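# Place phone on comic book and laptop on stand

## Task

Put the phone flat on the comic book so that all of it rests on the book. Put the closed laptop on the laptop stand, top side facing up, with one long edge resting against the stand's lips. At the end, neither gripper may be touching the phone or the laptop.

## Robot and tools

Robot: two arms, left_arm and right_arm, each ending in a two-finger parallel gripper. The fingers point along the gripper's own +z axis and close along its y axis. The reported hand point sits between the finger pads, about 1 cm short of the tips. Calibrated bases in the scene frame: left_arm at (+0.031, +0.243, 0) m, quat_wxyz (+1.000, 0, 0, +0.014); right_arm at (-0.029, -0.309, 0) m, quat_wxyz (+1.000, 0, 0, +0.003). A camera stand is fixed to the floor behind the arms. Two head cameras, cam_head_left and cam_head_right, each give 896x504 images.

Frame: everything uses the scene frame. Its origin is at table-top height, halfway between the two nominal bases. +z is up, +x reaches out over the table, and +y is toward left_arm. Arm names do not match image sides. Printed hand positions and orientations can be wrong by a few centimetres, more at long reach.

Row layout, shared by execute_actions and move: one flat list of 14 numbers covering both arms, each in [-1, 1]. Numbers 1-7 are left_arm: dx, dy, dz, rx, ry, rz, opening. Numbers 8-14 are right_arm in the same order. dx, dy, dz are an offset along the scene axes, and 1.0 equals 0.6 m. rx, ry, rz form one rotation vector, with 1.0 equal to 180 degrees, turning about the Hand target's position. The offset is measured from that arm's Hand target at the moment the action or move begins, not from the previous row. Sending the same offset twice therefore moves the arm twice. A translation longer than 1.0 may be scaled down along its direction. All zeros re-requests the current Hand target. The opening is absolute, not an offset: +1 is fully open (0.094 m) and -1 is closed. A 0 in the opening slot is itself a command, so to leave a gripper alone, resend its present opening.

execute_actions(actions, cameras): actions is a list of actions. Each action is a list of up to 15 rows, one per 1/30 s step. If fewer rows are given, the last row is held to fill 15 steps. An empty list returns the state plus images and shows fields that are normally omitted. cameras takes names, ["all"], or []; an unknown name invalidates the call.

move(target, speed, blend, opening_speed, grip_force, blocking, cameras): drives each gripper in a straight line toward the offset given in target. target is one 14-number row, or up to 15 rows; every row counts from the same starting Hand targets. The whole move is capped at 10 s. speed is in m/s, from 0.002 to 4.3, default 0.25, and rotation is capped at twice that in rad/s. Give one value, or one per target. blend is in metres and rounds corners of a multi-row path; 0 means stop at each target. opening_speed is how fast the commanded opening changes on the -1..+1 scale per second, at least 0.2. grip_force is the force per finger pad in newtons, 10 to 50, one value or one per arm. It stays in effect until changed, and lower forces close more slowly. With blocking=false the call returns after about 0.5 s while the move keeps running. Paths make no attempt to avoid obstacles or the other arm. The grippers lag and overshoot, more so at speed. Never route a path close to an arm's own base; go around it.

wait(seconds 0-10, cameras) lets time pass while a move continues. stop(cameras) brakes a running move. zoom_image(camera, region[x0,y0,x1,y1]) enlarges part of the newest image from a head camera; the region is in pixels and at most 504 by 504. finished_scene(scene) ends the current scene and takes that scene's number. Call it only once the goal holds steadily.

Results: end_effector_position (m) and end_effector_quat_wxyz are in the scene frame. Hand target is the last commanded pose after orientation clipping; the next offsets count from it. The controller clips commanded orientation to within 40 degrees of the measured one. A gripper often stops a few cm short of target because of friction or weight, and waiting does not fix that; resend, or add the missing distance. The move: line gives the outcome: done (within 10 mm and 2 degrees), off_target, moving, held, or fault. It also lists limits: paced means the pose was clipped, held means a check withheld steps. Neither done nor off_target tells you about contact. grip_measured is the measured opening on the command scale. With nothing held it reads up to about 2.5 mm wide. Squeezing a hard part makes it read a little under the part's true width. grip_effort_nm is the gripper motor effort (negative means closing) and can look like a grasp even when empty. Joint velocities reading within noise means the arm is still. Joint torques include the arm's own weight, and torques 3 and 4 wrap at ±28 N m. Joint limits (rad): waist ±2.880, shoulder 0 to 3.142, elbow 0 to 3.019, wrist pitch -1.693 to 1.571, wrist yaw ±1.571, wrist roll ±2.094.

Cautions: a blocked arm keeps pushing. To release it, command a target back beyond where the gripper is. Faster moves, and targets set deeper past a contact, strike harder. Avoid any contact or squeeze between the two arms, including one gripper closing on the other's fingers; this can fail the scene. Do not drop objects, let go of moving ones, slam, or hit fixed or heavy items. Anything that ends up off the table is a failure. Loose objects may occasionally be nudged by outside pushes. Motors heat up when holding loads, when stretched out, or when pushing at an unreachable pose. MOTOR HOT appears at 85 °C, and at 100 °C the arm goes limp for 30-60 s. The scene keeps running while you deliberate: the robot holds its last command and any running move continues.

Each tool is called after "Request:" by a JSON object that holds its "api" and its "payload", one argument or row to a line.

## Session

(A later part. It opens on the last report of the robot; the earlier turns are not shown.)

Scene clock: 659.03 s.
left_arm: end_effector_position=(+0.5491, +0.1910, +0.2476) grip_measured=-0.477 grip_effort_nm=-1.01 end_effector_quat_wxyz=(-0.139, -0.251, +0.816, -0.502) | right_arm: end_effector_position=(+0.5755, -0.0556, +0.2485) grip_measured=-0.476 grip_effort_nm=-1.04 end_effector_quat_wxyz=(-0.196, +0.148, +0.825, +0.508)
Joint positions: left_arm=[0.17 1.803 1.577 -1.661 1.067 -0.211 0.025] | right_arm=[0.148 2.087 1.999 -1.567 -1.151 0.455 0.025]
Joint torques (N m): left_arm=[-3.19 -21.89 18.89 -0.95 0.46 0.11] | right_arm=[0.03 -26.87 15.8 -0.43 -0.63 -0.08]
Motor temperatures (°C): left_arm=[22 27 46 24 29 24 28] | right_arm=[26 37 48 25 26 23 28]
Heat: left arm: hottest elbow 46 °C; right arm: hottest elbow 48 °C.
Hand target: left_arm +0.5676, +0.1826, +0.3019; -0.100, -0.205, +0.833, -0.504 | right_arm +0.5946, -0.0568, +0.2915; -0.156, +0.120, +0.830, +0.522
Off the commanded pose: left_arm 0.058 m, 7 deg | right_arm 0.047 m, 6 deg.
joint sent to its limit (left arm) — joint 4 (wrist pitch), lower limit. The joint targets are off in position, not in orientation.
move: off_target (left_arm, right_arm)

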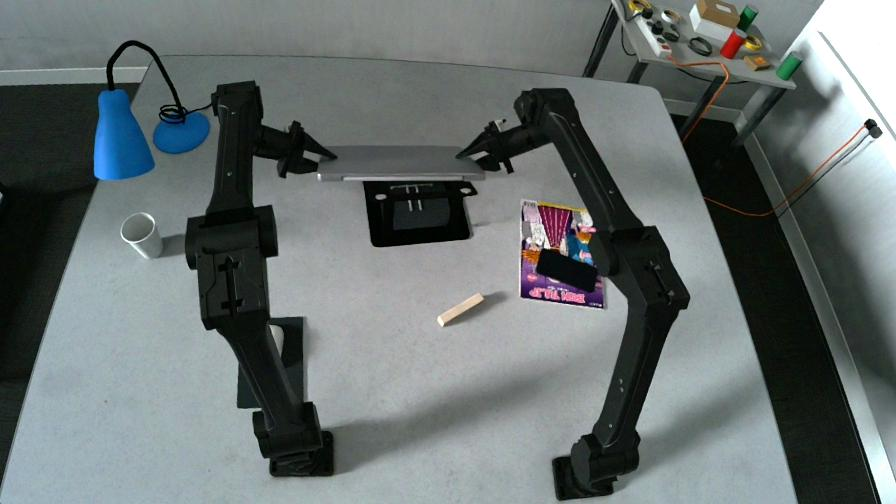

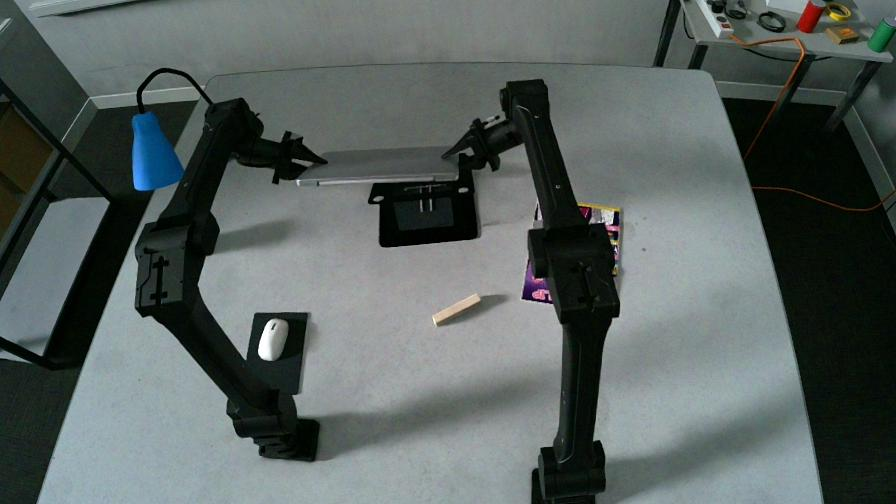

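Request:
{"api": "move", "payload": {
  "target": [
    [0.085,-0.015,-0.1,0,0.0,0.01,-1,0.1,-0.015,-0.1,0,0.0,0.01,-1]
  ],
  "speed": 0.08,
  "cameras": ["all"]
}}

Request:
{"api": "zoom_image", "payload": {
  "camera": "cam_head_left",
  "region": [280, 100, 582, 280]
}}

Request:
{"api": "zoom_image", "payload": {
  "camera": "cam_head_right",
  "region": [260, 100, 562, 280]
}}

Scene clock: 666.40 s.
left_arm: end_effector_position=(+0.5953, +0.1859, +0.1858) grip_measured=-0.477 grip_effort_nm=-1.00 end_effector_quat_wxyz=(-0.145, -0.267, +0.811, -0.500) | right_arm: end_effector_position=(+0.6322, -0.0610, +0.1862) grip_measured=-0.479 grip_effort_nm=-1.03 end_effector_quat_wxyz=(-0.203, +0.141, +0.825, +0.508)
Joint positions: left_arm=[0.145 1.947 1.625 -1.51 1.078 -0.306 0.025] | right_arm=[0.128 2.334 2.261 -1.674 -1.15 0.357 0.024]
Joint torques (N m): left_arm=[-3.43 -23 18.07 -0.34 0.49 0.2] | right_arm=[-0.32 -30.1 15.84 -0.42 -0.57 0]
Heat: left arm: hottest elbow 48 °C; right arm: hottest elbow 49 °C.
Hand target: left_arm +0.6186, +0.1736, +0.2419; -0.092, -0.218, +0.829, -0.506 | right_arm +0.6546, -0.0658, +0.2315; -0.164, +0.107, +0.832, +0.520
Off the commanded pose: left_arm 0.062 m, 9 deg | right_arm 0.051 m, 6 deg.
joint sent to its limit (right arm) — joint 4 (wrist pitch), lower limit. The joint targets are off in position, not in orientation.
move: off_target (left_arm, right_arm)

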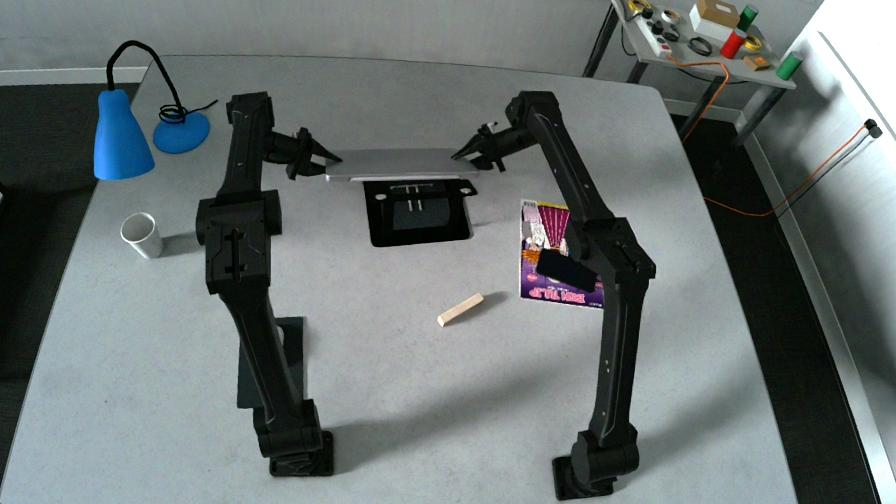

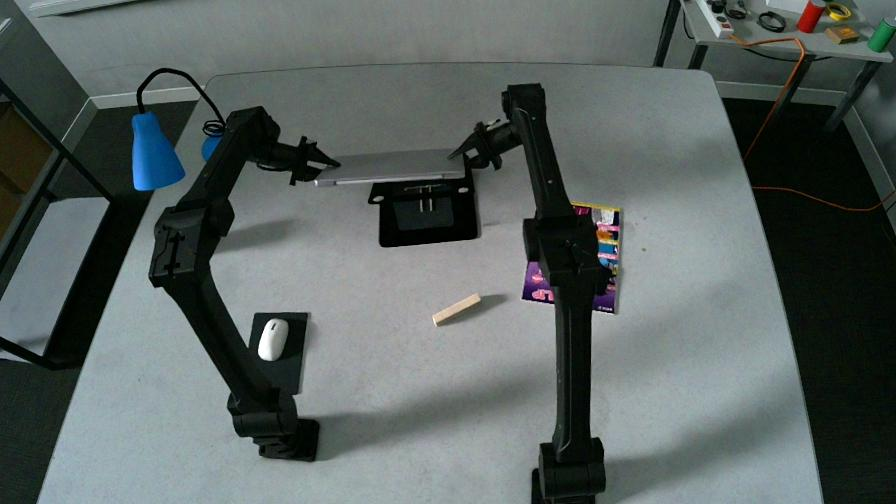

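Scaled by 1.669.

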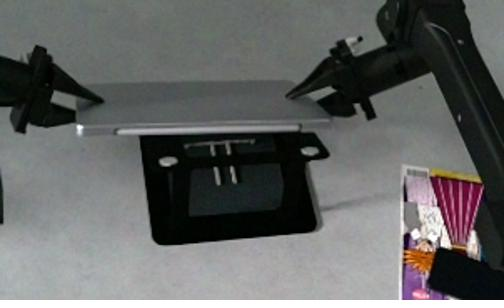

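Scaled by 1.669.

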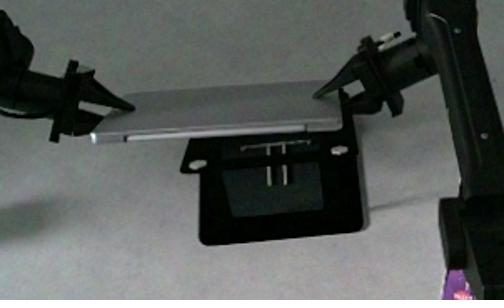

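Request:
{"api": "move", "payload": {
  "target": [
    [0.0,0.0,-0.1,0,0.0,0.014,-1,0.02,0.0,-0.1,0,0.0,0.014,-1]
  ],
  "speed": 0.08,
  "cameras": ["all"]
}}

Request:
{"api": "zoom_image", "payload": {
  "camera": "cam_head_left",
  "region": [280, 100, 582, 280]
}}

Request:
{"api": "zoom_image", "payload": {
  "camera": "cam_head_right",
  "region": [260, 100, 562, 280]
}}

Scene clock: 673.13 s.
left_arm: end_effector_position=(+0.6124, +0.1808, +0.1419) grip_measured=-0.481 grip_effort_nm=-1.00 end_effector_quat_wxyz=(-0.117, -0.266, +0.816, -0.500) | right_arm: end_effector_position=(+0.6486, -0.0636, +0.1351) grip_measured=-0.480 grip_effort_nm=-1.04 end_effector_quat_wxyz=(-0.202, +0.126, +0.824, +0.514)
Joint positions: left_arm=[0.13 1.982 1.571 -1.294 1.072 -0.391 0.024] | right_arm=[0.12 2.445 2.323 -1.674 -1.158 0.283 0.024]
Joint torques (N m): left_arm=[-2.2 -25.29 11.07 0.51 0.8 0.15] | right_arm=[0.15 -30.97 14.58 -0.44 -0.08 -0.02]
Heat: left arm: hottest elbow 47 °C; right arm: hottest elbow 50 °C.
Hand target: left_arm +0.6186, +0.1736, +0.1819; -0.081, -0.236, +0.825, -0.508 | right_arm +0.6667, -0.0658, +0.1714; -0.175, +0.088, +0.834, +0.516
Off the commanded pose: left_arm 0.041 m, 6 deg | right_arm 0.041 m, 5 deg.
joint sent to its limit (right arm) — joint 4 (wrist pitch), lower limit. The joint targets are off in position, not in orientation.
move: off_target (left_arm, right_arm)

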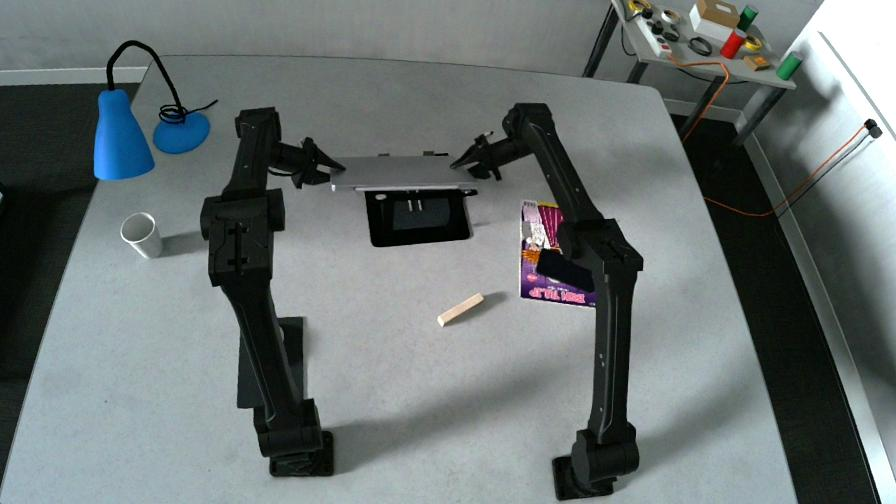

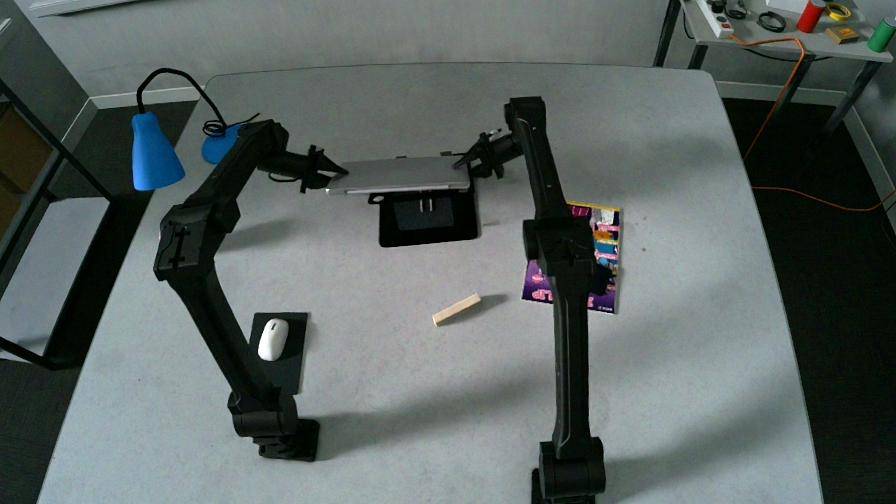

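Scaled by 1.669.

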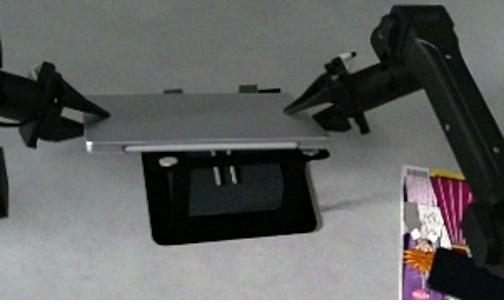

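Scaled by 1.669.

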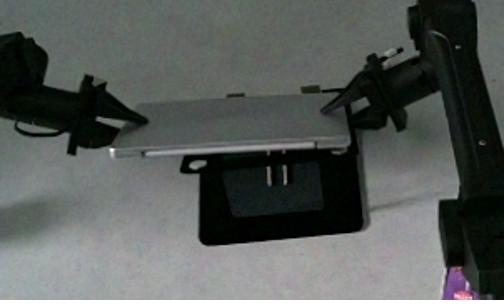

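Request:
{"api": "move", "payload": {
  "target": [
    [0.0,0.0,0.06,0,0.0,0.0,-1,0.0,0.0,0.06,0,0.0,0.0,-1],
    [0.0,-0.06,0.06,0,0.0,0.0,-1,0.0,-0.06,0.06,0,0.0,0.0,-1],
    [0.0,-0.06,0.0,0,0.0,0.0,-1,0.0,-0.06,0.0,0,0.0,0.0,-1]
  ],
  "speed": 0.08,
  "blend": [0.01,0.01,0],
  "cameras": ["all"]
}}

Request:
{"api": "zoom_image", "payload": {
  "camera": "cam_head_left",
  "region": [280, 100, 582, 280]
}}

Request:
{"api": "zoom_image", "payload": {
  "camera": "cam_head_right",
  "region": [260, 100, 562, 280]
}}

Scene clock: 681.77 s.
left_arm: end_effector_position=(+0.6187, +0.1465, +0.1386) grip_measured=-0.482 grip_effort_nm=-1.01 end_effector_quat_wxyz=(-0.113, -0.264, +0.815, -0.503) | right_arm: end_effector_position=(+0.6587, -0.0974, +0.1382) grip_measured=-0.482 grip_effort_nm=-1.03 end_effector_quat_wxyz=(-0.175, +0.127, +0.831, +0.513)
Joint positions: left_arm=[0.071 1.968 1.536 -1.155 1.084 -0.518 0.024] | right_arm=[0.073 2.435 2.323 -1.674 -1.135 0.244 0.024]
Joint torques (N m): left_arm=[-3.31 -27.4 10.03 0.46 0.33 0.08] | right_arm=[0.09 -32.38 11.11 -0.44 -0.59 -0.05]
Heat: left arm: hottest elbow 46 °C; right arm: hottest elbow 50 °C.
Hand target: left_arm +0.6186, +0.1377, +0.1818; -0.081, -0.236, +0.824, -0.508 | right_arm +0.6667, -0.1018, +0.1713; -0.175, +0.088, +0.834, +0.516
Off the commanded pose: left_arm 0.044 m, 5 deg | right_arm 0.034 m, 4 deg.
joint sent to its limit (right arm) — joint 4 (wrist pitch), lower limit. The joint targets are off in orientation, not in position.
move: off_target (left_arm, right_arm)

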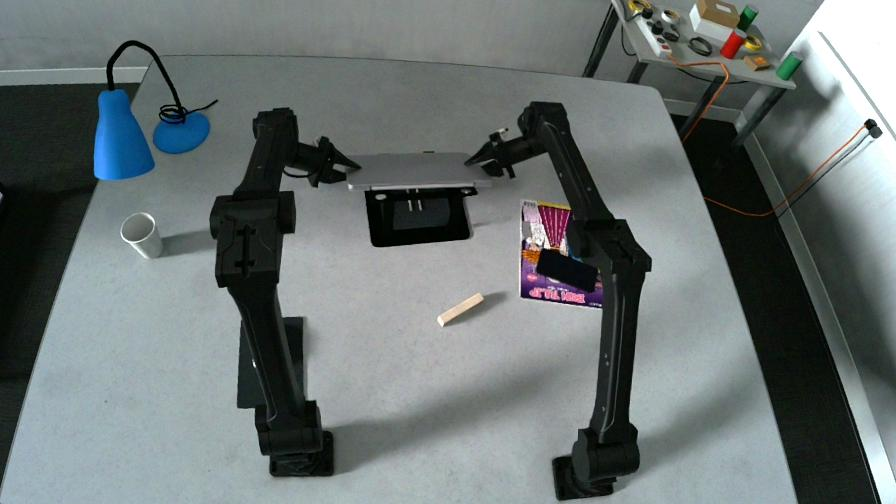

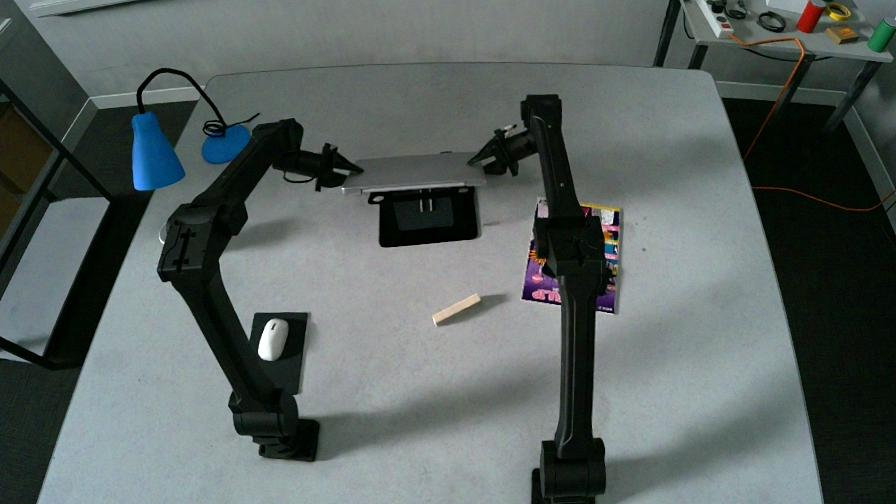

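Scaled by 1.669.

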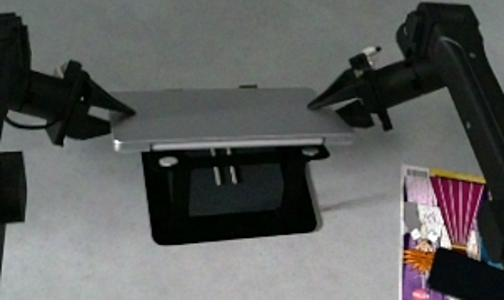

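Scaled by 1.669.

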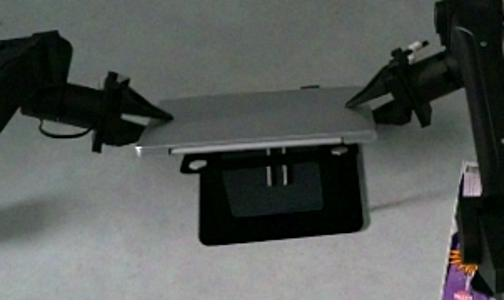

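Request:
{"api": "move", "payload": {
  "target": [
    [-0.035,0.0,0.02,0,0.0,0.0,-1,-0.035,0.0,0.02,0,0.0,0.0,-1],
    [-0.035,0.0,-0.04,0,0.0,0.0,-1,-0.035,0.0,-0.04,0,0.0,0.0,-1]
  ],
  "speed": 0.06,
  "blend": 0.005,
  "cameras": ["all"]
}}

Request:
{"api": "zoom_image", "payload": {
  "camera": "cam_head_left",
  "region": [280, 100, 582, 280]
}}

Request:
{"api": "zoom_image", "payload": {
  "camera": "cam_head_right",
  "region": [260, 100, 562, 280]
}}

Scene clock: 687.07 s.
left_arm: end_effector_position=(+0.5999, +0.1445, +0.1282) grip_measured=-0.482 grip_effort_nm=-1.01 end_effector_quat_wxyz=(-0.108, -0.265, +0.813, -0.507) | right_arm: end_effector_position=(+0.6472, -0.0983, +0.1299) grip_measured=-0.497 grip_effort_nm=-1.03 end_effector_quat_wxyz=(-0.179, +0.116, +0.829, +0.517)
Joint positions: left_arm=[0.072 1.928 1.44 -1.075 1.09 -0.535 0.024] | right_arm=[0.073 2.418 2.263 -1.676 -1.143 0.187 0.024]
Joint torques (N m): left_arm=[-1.85 -24.59 9.01 0.13 0.12 0.35] | right_arm=[0.26 -32.09 7.98 -0.44 -0.19 -0.2]
Heat: left arm: hottest elbow 45 °C; right arm: hottest elbow 49 °C.
Hand target: left_arm +0.5976, +0.1376, +0.1580; -0.081, -0.236, +0.824, -0.508 | right_arm +0.6457, -0.1017, +0.1475; -0.175, +0.088, +0.834, +0.516
Off the commanded pose: left_arm 0.030 m, 5 deg | right_arm 0.018 m, 3 deg.
joint sent to its limit (right arm) — joint 4 (wrist pitch), lower limit. The joint targets still meet the commanded pose.
move: off_target (left_arm, right_arm)

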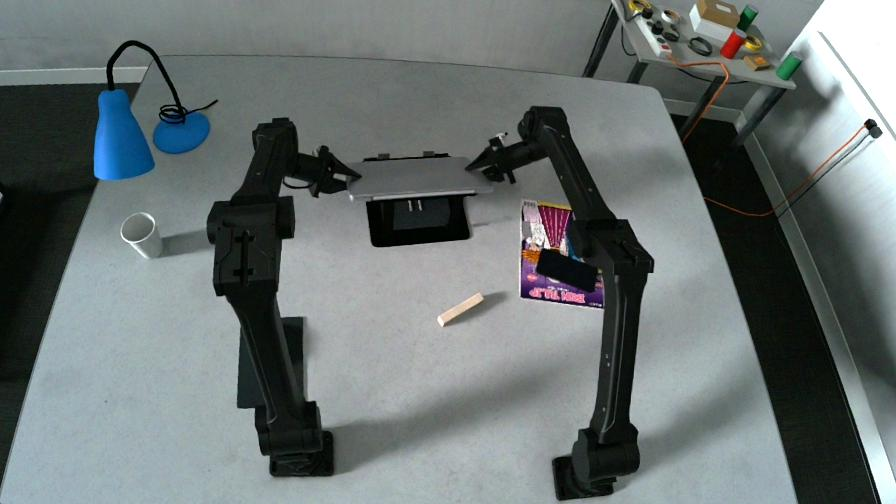

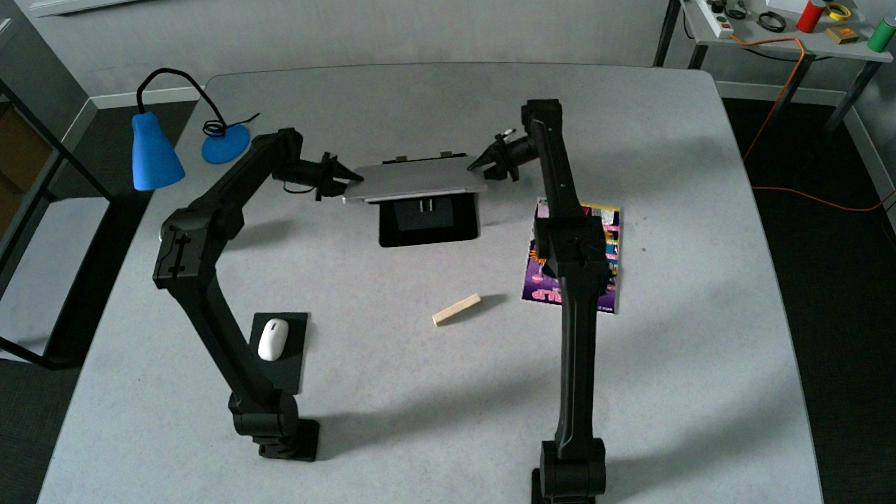

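Scaled by 1.669.

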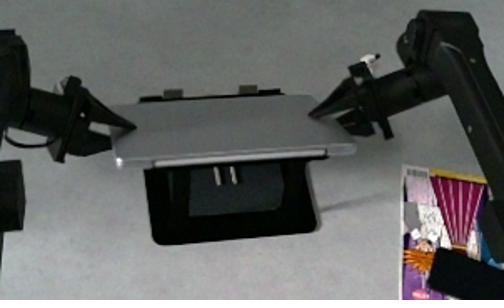

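Scaled by 1.669.

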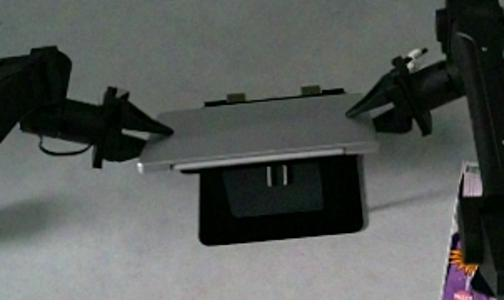

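Request:
{"api": "move", "payload": {
  "target": [
    [0.0,0.0,-0.06,0,0.0,0.0,-1,0.0,0.0,-0.05,0,0.0,0.0,-1]
  ],
  "speed": 0.06,
  "cameras": ["all"]
}}

Request:
{"api": "zoom_image", "payload": {
  "camera": "cam_head_left",
  "region": [280, 100, 582, 280]
}}

Request:
{"api": "zoom_image", "payload": {
  "camera": "cam_head_right",
  "region": [260, 100, 562, 280]
}}

Scene clock: 692.43 s.
left_arm: end_effector_position=(+0.5979, +0.1434, +0.1156) grip_measured=-0.481 grip_effort_nm=-1.01 end_effector_quat_wxyz=(-0.095, -0.256, +0.813, -0.513) | right_arm: end_effector_position=(+0.6450, -0.1000, +0.1218) grip_measured=-0.501 grip_effort_nm=-1.04 end_effector_quat_wxyz=(-0.176, +0.105, +0.831, +0.518)
Joint positions: left_arm=[0.071 1.929 1.4 -1 1.098 -0.536 0.024] | right_arm=[0.071 2.424 2.251 -1.676 -1.139 0.149 0.023]
Joint torques (N m): left_arm=[-2.9 -21.42 8.61 0.51 -0.22 0.33] | right_arm=[0.32 -28.86 8.69 -0.47 -0.27 -0.23]
Motor temperatures (°C): left_arm=[22 31 44 24 28 24 29] | right_arm=[26 43 49 25 26 23 28]
Heat: left arm: hottest elbow 44 °C; right arm: hottest elbow 49 °C.
Hand target: left_arm +0.5975, +0.1377, +0.1218; -0.081, -0.236, +0.824, -0.508 | right_arm +0.6457, -0.1018, +0.1175; -0.175, +0.088, +0.834, +0.516
Off the commanded pose: left_arm 0.009 m, 3 deg | right_arm 0.005 m, 2 deg.
joint sent to its limit (right arm) — joint 4 (wrist pitch), lower limit. The joint targets still meet the commanded pose.
move: off_target (left_arm)

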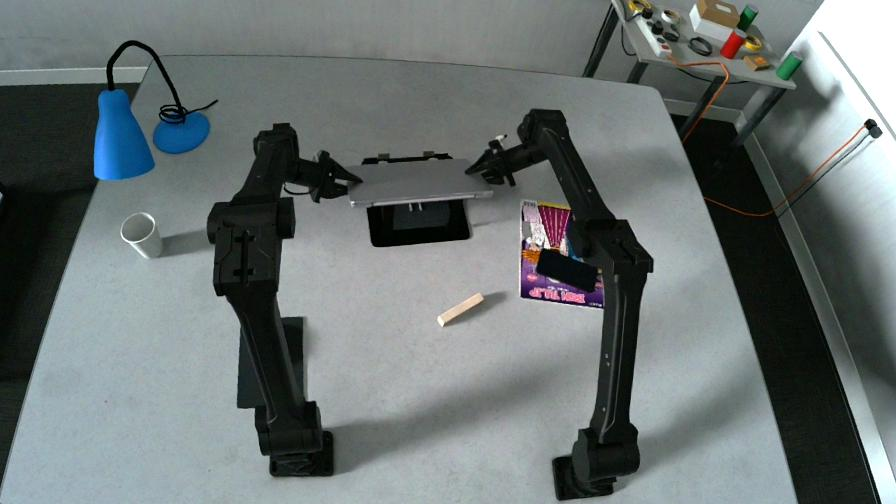

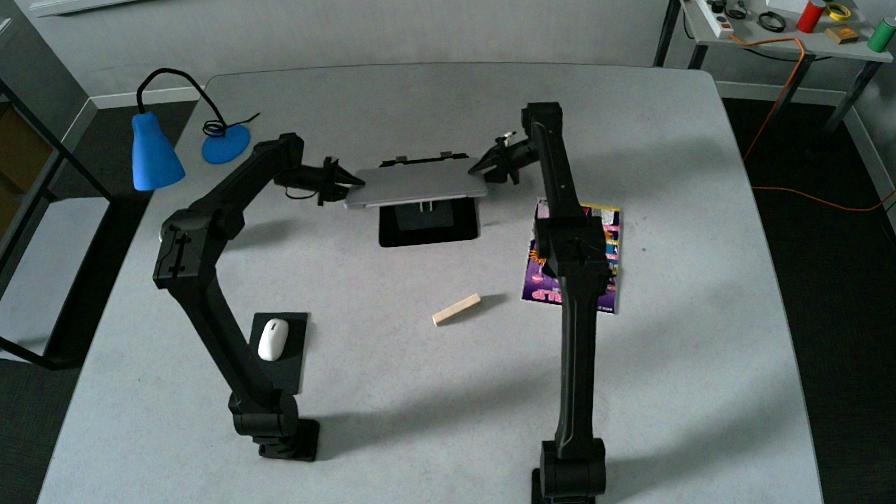

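Scaled by 1.669.

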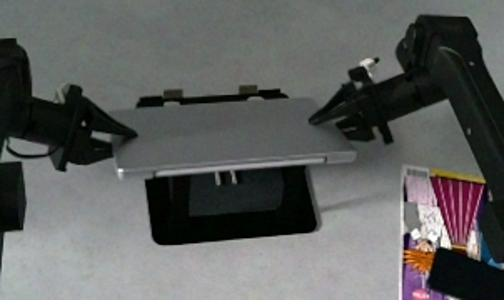

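Scaled by 1.669.

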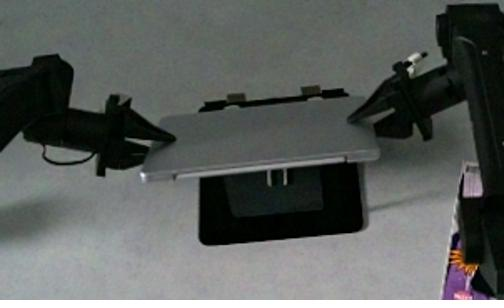

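Request:
{"api": "move", "payload": {
  "target": [
    [0.0,0.0,-0.01,0,0.0,0.0,-1,0.0,0.0,-0.025,0,0.0,0.0,-1],
    [0.025,0.0,-0.025,0,0.0,0.0,-1,0.025,0.0,-0.04,0,0.0,0.0,-1]
  ],
  "speed": 0.05,
  "blend": 0.005,
  "cameras": ["all"]
}}

Request:
{"api": "zoom_image", "payload": {
  "camera": "cam_head_left",
  "region": [280, 100, 582, 280]
}}

Request:
{"api": "zoom_image", "payload": {
  "camera": "cam_head_right",
  "region": [260, 100, 562, 280]
}}

Scene clock: 698.40 s.
left_arm: end_effector_position=(+0.6011, +0.1431, +0.1103) grip_measured=-0.481 grip_effort_nm=-1.01 end_effector_quat_wxyz=(-0.094, -0.256, +0.810, -0.518) | right_arm: end_effector_position=(+0.6483, -0.1001, +0.1163) grip_measured=-0.510 grip_effort_nm=-1.03 end_effector_quat_wxyz=(-0.177, +0.106, +0.828, +0.522)
Joint positions: left_arm=[0.072 1.942 1.4 -0.977 1.109 -0.544 0.024] | right_arm=[0.069 2.442 2.268 -1.68 -1.148 0.145 0.023]
Joint torques (N m): left_arm=[-2.61 -18.26 11.99 0.5 -0.61 0.32] | right_arm=[0.38 -24.64 12.38 -0.36 0.07 -0.21]
Heat: left arm: hottest elbow 43 °C; right arm: hottest elbow 49 °C.
Hand target: left_arm +0.6126, +0.1377, +0.1069; -0.081, -0.236, +0.824, -0.508 | right_arm +0.6607, -0.1017, +0.0935; -0.175, +0.088, +0.834, +0.516
Off the commanded pose: left_arm 0.013 m, 3 deg | right_arm 0.026 m, 2 deg.
joint sent to its limit (right arm) — joint 4 (wrist pitch), lower limit. The joint targets still meet the commanded pose.
move: off_target (left_arm, right_arm)

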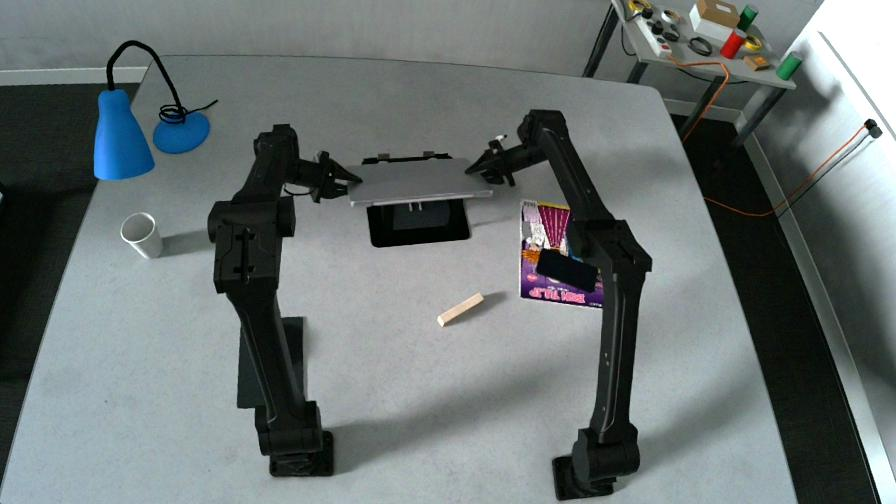

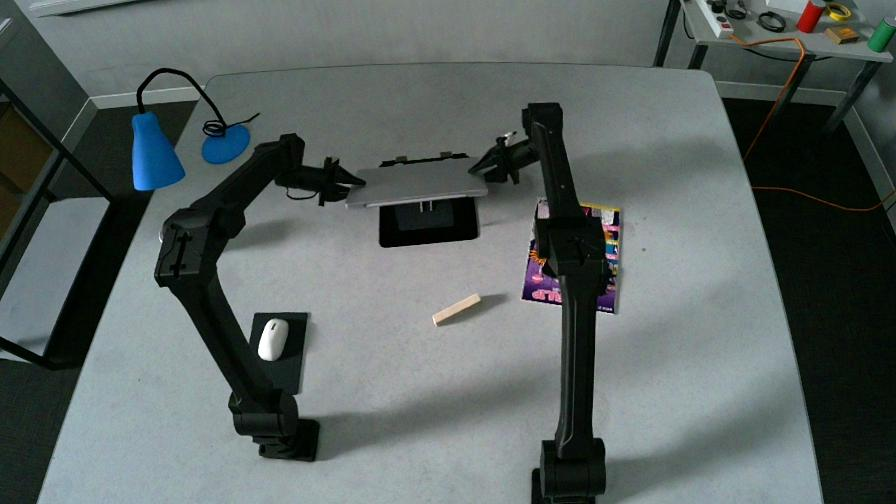

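Scaled by 1.669.

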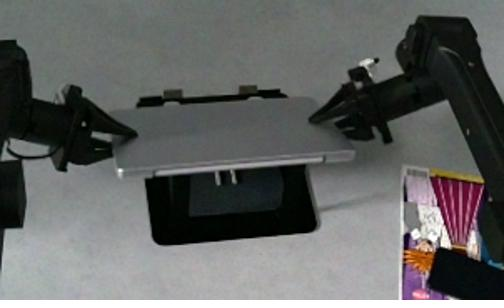

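Scaled by 1.669.

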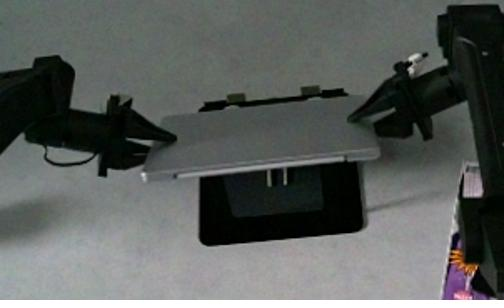

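Request:
{"api": "move", "payload": {
  "target": [
    [0.03,0.0,-0.005,0,0.0,0.0,-1,0.03,0.0,0.0,0,0.0,0.0,-1]
  ],
  "speed": 0.04,
  "cameras": ["all"]
}}

Request:
{"api": "zoom_image", "payload": {
  "camera": "cam_head_left",
  "region": [280, 100, 582, 280]
}}

Request:
{"api": "zoom_image", "payload": {
  "camera": "cam_head_right",
  "region": [260, 100, 562, 280]
}}

Scene clock: 701.53 s.
left_arm: end_effector_position=(+0.6172, +0.1447, +0.1013) grip_measured=-0.481 grip_effort_nm=-1.00 end_effector_quat_wxyz=(-0.095, -0.258, +0.810, -0.519) | right_arm: end_effector_position=(+0.6654, -0.0991, +0.1080) grip_measured=-0.511 grip_effort_nm=-1.03 end_effector_quat_wxyz=(-0.170, +0.108, +0.829, +0.522)
Joint positions: left_arm=[0.072 1.99 1.45 -0.976 1.11 -0.55 0.024] | right_arm=[0.069 2.5 2.358 -1.68 -1.149 0.17 0.023]
Joint torques (N m): left_arm=[-2.73 -18.9 13.08 0.02 -0.64 0.37] | right_arm=[0.26 -26.05 13.01 -0.29 0.03 -0.07]
Heat: left arm: hottest elbow 43 °C; right arm: hottest elbow 49 °C.
Hand target: left_arm +0.6305, +0.1377, +0.1039; -0.081, -0.236, +0.824, -0.508 | right_arm +0.6788, -0.1018, +0.0935; -0.175, +0.088, +0.834, +0.516
Off the commanded pose: left_arm 0.015 m, 4 deg | right_arm 0.020 m, 3 deg.
joint sent to its limit (right arm) — joint 4 (wrist pitch), lower limit. The joint targets still meet the commanded pose.
move: off_target (left_arm, right_arm)

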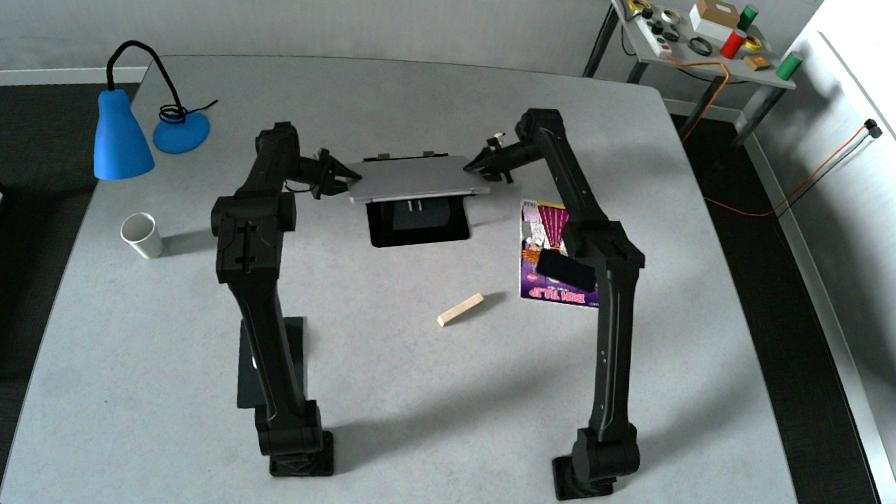

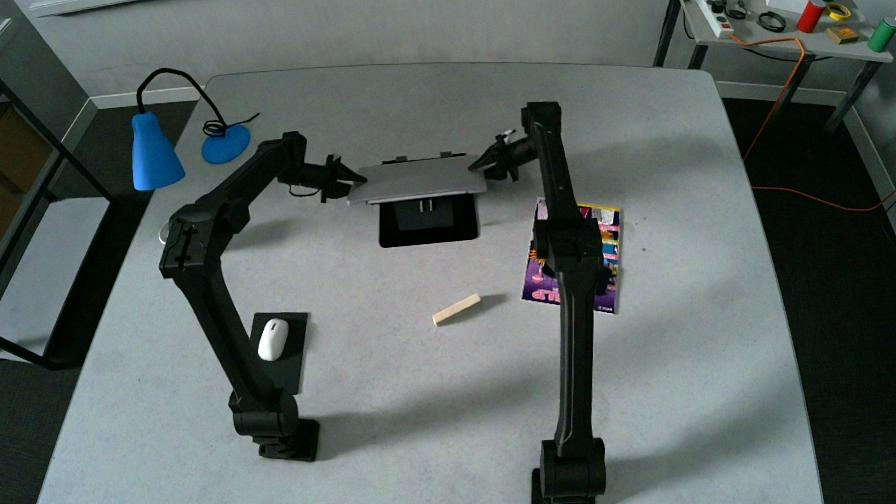

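Scaled by 1.669.

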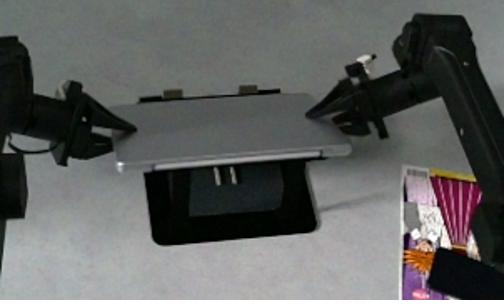

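Scaled by 1.669.

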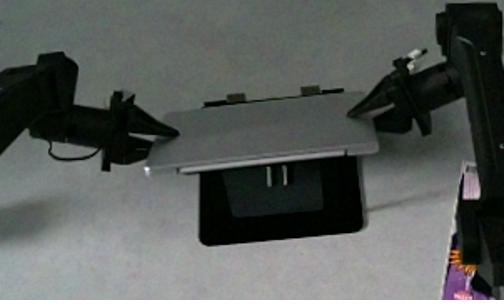

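Request:
{"api": "move", "payload": {
  "target": [
    [0.025,0.0,-0.012,0,0.0,0.0,-1,0.025,0.0,-0.008,0,0.0,0.0,-1]
  ],
  "speed": 0.04,
  "cameras": ["all"]
}}

Request:
{"api": "zoom_image", "payload": {
  "camera": "cam_head_left",
  "region": [280, 100, 582, 280]
}}

Request:
{"api": "zoom_image", "payload": {
  "camera": "cam_head_right",
  "region": [260, 100, 562, 280]
}}

Scene clock: 705.03 s.
left_arm: end_effector_position=(+0.6328, +0.1462, +0.0921) grip_measured=-0.481 grip_effort_nm=-1.01 end_effector_quat_wxyz=(-0.094, -0.258, +0.810, -0.519) | right_arm: end_effector_position=(+0.6803, -0.0978, +0.1004) grip_measured=-0.517 grip_effort_nm=-1.04 end_effector_quat_wxyz=(-0.164, +0.111, +0.828, +0.524)
Joint positions: left_arm=[0.072 2.036 1.499 -0.976 1.11 -0.552 0.024] | right_arm=[0.069 2.554 2.444 -1.68 -1.151 0.199 0.023]
Joint torques (N m): left_arm=[-3.02 -20.54 13.04 0.01 -0.71 0.31] | right_arm=[0.21 -27.22 13.38 -0.27 0.02 0.02]
Heat: left arm: hottest elbow 43 °C; right arm: hottest elbow 49 °C.
Hand target: left_arm +0.6456, +0.1377, +0.0967; -0.081, -0.236, +0.824, -0.508 | right_arm +0.6937, -0.1018, +0.0887; -0.175, +0.088, +0.834, +0.516
Off the commanded pose: left_arm 0.016 m, 4 deg | right_arm 0.018 m, 3 deg.
joint sent to its limit (right arm) — joint 4 (wrist pitch), lower limit. The joint targets are off in orientation, not in position.
move: off_target (left_arm, right_arm)

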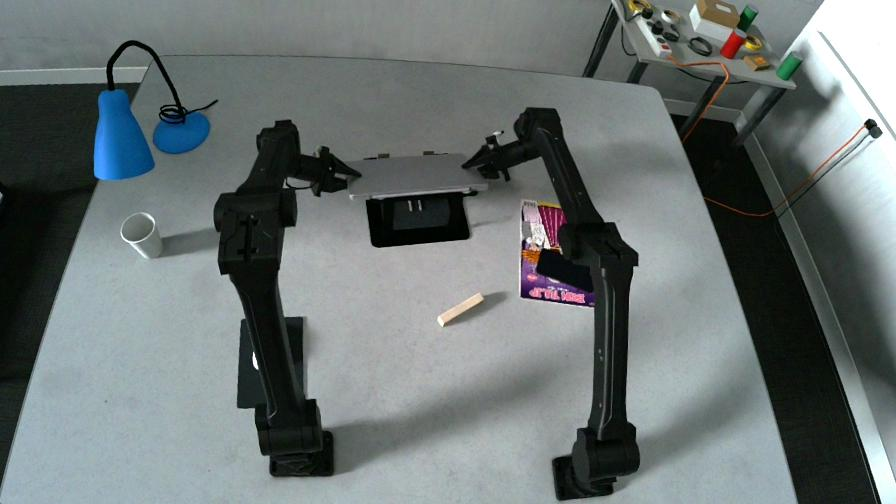

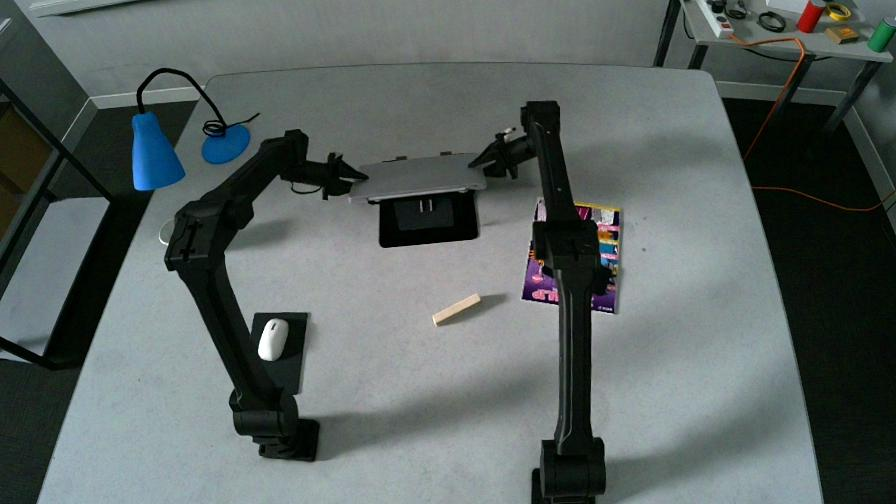

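Scaled by 1.669.

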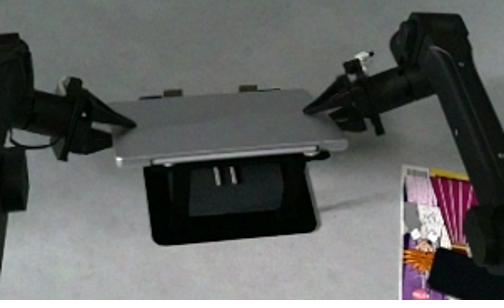

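Scaled by 1.669.

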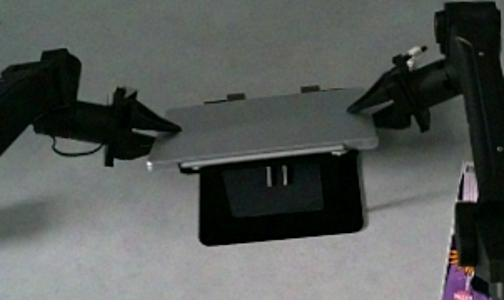

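Request:
{"api": "move", "payload": {
  "target": [
    [0.025,0.0,-0.012,0,0.0,0.0,-1,0.025,0.0,-0.012,0,0.0,0.0,-1]
  ],
  "speed": 0.04,
  "cameras": ["all"]
}}

Request:
{"api": "zoom_image", "payload": {
  "camera": "cam_head_left",
  "region": [280, 100, 582, 280]
}}

Request:
{"api": "zoom_image", "payload": {
  "camera": "cam_head_right",
  "region": [260, 100, 562, 280]
}}

Scene clock: 708.97 s.
left_arm: end_effector_position=(+0.6483, +0.1478, +0.0838) grip_measured=-0.481 grip_effort_nm=-1.01 end_effector_quat_wxyz=(-0.092, -0.257, +0.810, -0.519) | right_arm: end_effector_position=(+0.6959, -0.0965, +0.0921) grip_measured=-0.519 grip_effort_nm=-1.04 end_effector_quat_wxyz=(-0.157, +0.114, +0.828, +0.525)
Joint positions: left_arm=[0.072 2.08 1.55 -0.976 1.11 -0.555 0.024] | right_arm=[0.069 2.616 2.544 -1.68 -1.153 0.23 0.023]
Joint torques (N m): left_arm=[-2.84 -20.72 13.34 -0.13 -0.64 0.25] | right_arm=[0.03 -27.75 13.76 -0.2 -0.01 0.06]
Heat: left arm: hottest elbow 43 °C; right arm: hottest elbow 50 °C.
Hand target: left_arm +0.6606, +0.1377, +0.0895; -0.081, -0.236, +0.824, -0.508 | right_arm +0.7087, -0.1018, +0.0814; -0.175, +0.088, +0.834, +0.516
Off the commanded pose: left_arm 0.017 m, 3 deg | right_arm 0.017 m, 4 deg.
joint sent to its limit (right arm) — joint 4 (wrist pitch), lower limit. The joint targets are off in orientation, not in position.
move: off_target (left_arm, right_arm)

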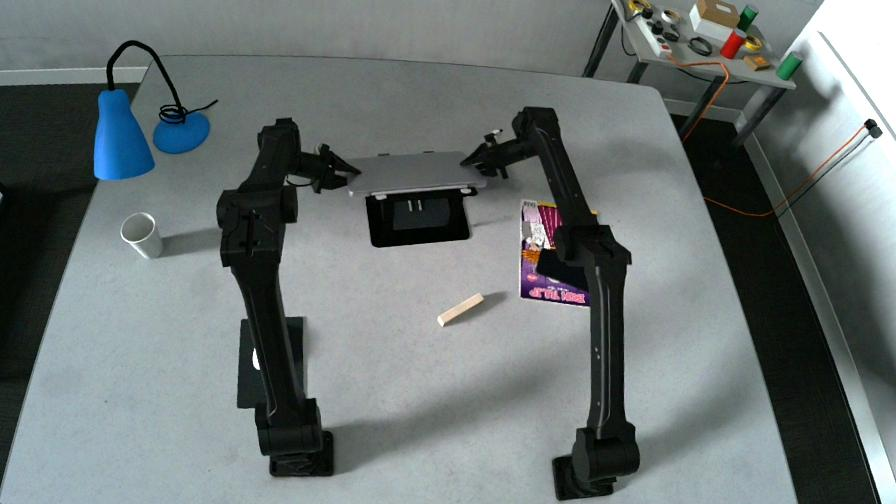

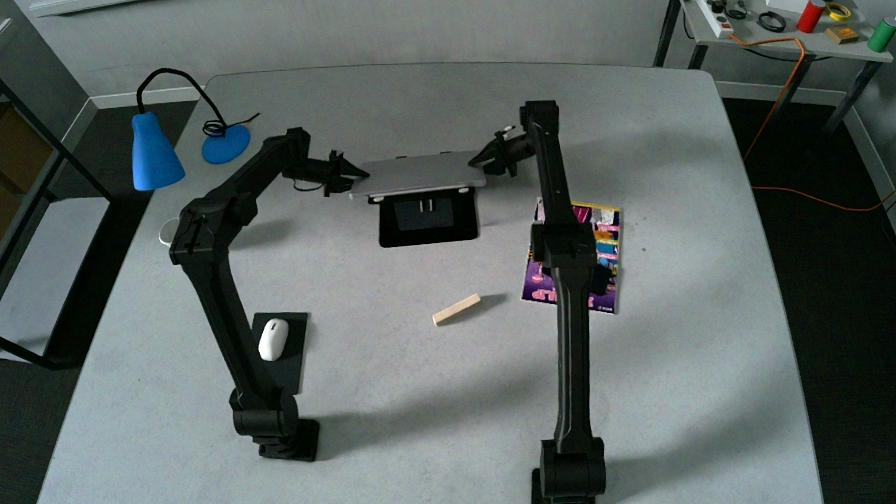

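Scaled by 1.669.

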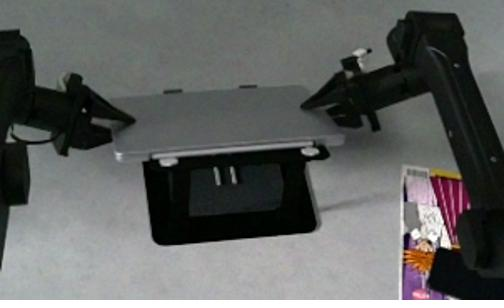

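Scaled by 1.669.

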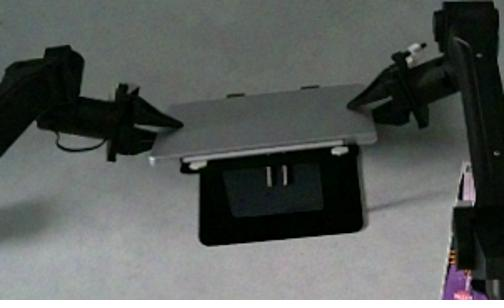

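Near pads are emerging; close. One more step.

Request:
{"api": "move", "payload": {
  "target": [
    [0.022,0.0,-0.012,0,0.0,0.0,-1,0.022,0.0,-0.012,0,0.0,0.0,-1]
  ],
  "speed": 0.03,
  "cameras": ["all"]
}}

Request:
{"api": "zoom_image", "payload": {
  "camera": "cam_head_left",
  "region": [280, 100, 582, 280]
}}

Request:
{"api": "zoom_image", "payload": {
  "camera": "cam_head_right",
  "region": [260, 100, 562, 280]
}}

Scene clock: 713.03 s.
left_arm: end_effector_position=(+0.6627, +0.1493, +0.0760) grip_measured=-0.481 grip_effort_nm=-1.01 end_effector_quat_wxyz=(-0.090, -0.257, +0.810, -0.520) | right_arm: end_effector_position=(+0.7101, -0.0952, +0.0847) grip_measured=-0.524 grip_effort_nm=-1.04 end_effector_quat_wxyz=(-0.150, +0.118, +0.828, +0.528)
Joint positions: left_arm=[0.072 2.121 1.598 -0.976 1.11 -0.559 0.024] | right_arm=[0.069 2.679 2.648 -1.68 -1.158 0.265 0.022]
Joint torques (N m): left_arm=[-3.43 -21.95 13.34 -0.31 -0.67 0.28] | right_arm=[-0.03 -27.99 13.67 -0.14 0.03 0.09]
Heat: left arm: hottest elbow 43 °C; right arm: hottest elbow 51 °C.
Hand target: left_arm +0.6738, +0.1377, +0.0823; -0.081, -0.236, +0.824, -0.508 | right_arm +0.7219, -0.1018, +0.0742; -0.175, +0.088, +0.834, +0.516
Off the commanded pose: left_arm 0.017 m, 3 deg | right_arm 0.017 m, 5 deg.
joint sent to its limit (right arm) — joint 4 (wrist pitch), lower limit. The joint targets are off in orientation, not in position.
move: off_target (left_arm, right_arm)

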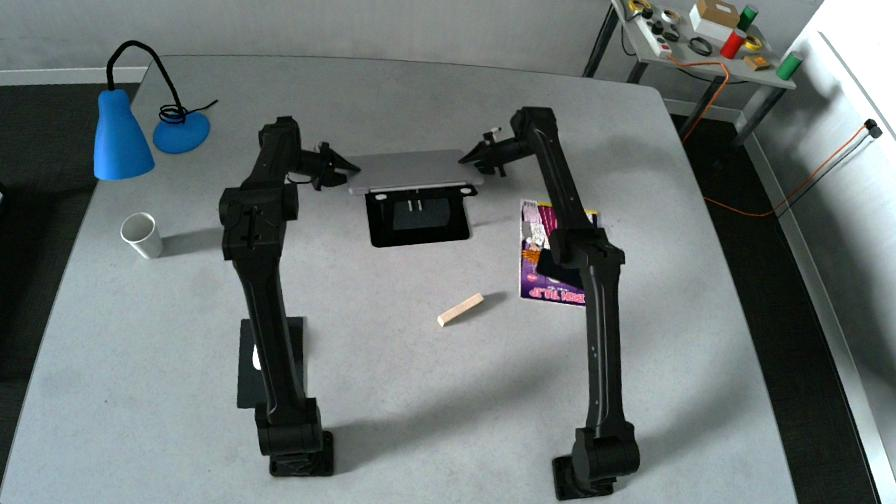

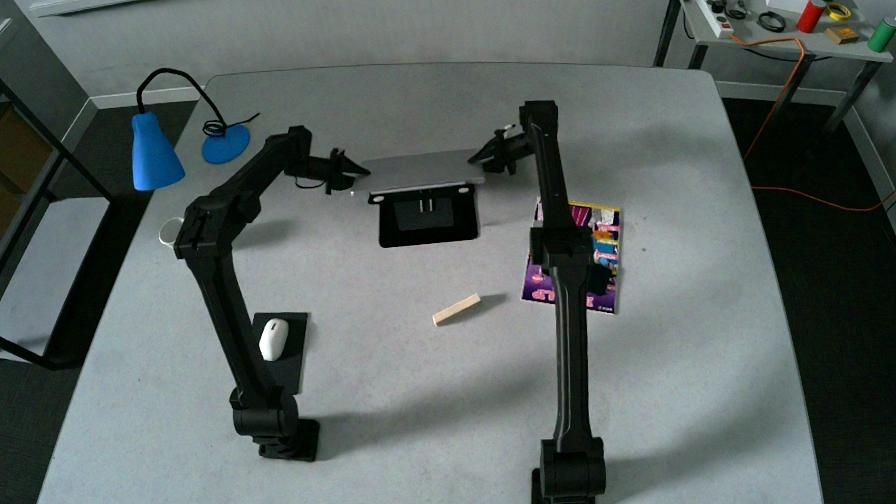

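Scaled by 1.669.

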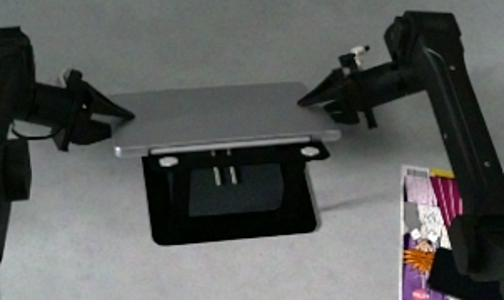

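Scaled by 1.669.

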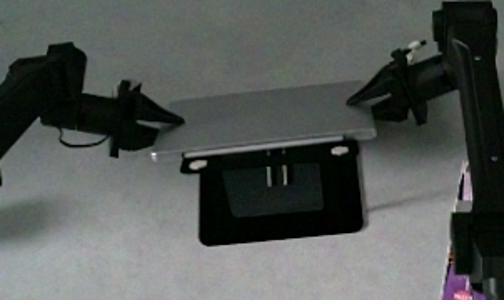

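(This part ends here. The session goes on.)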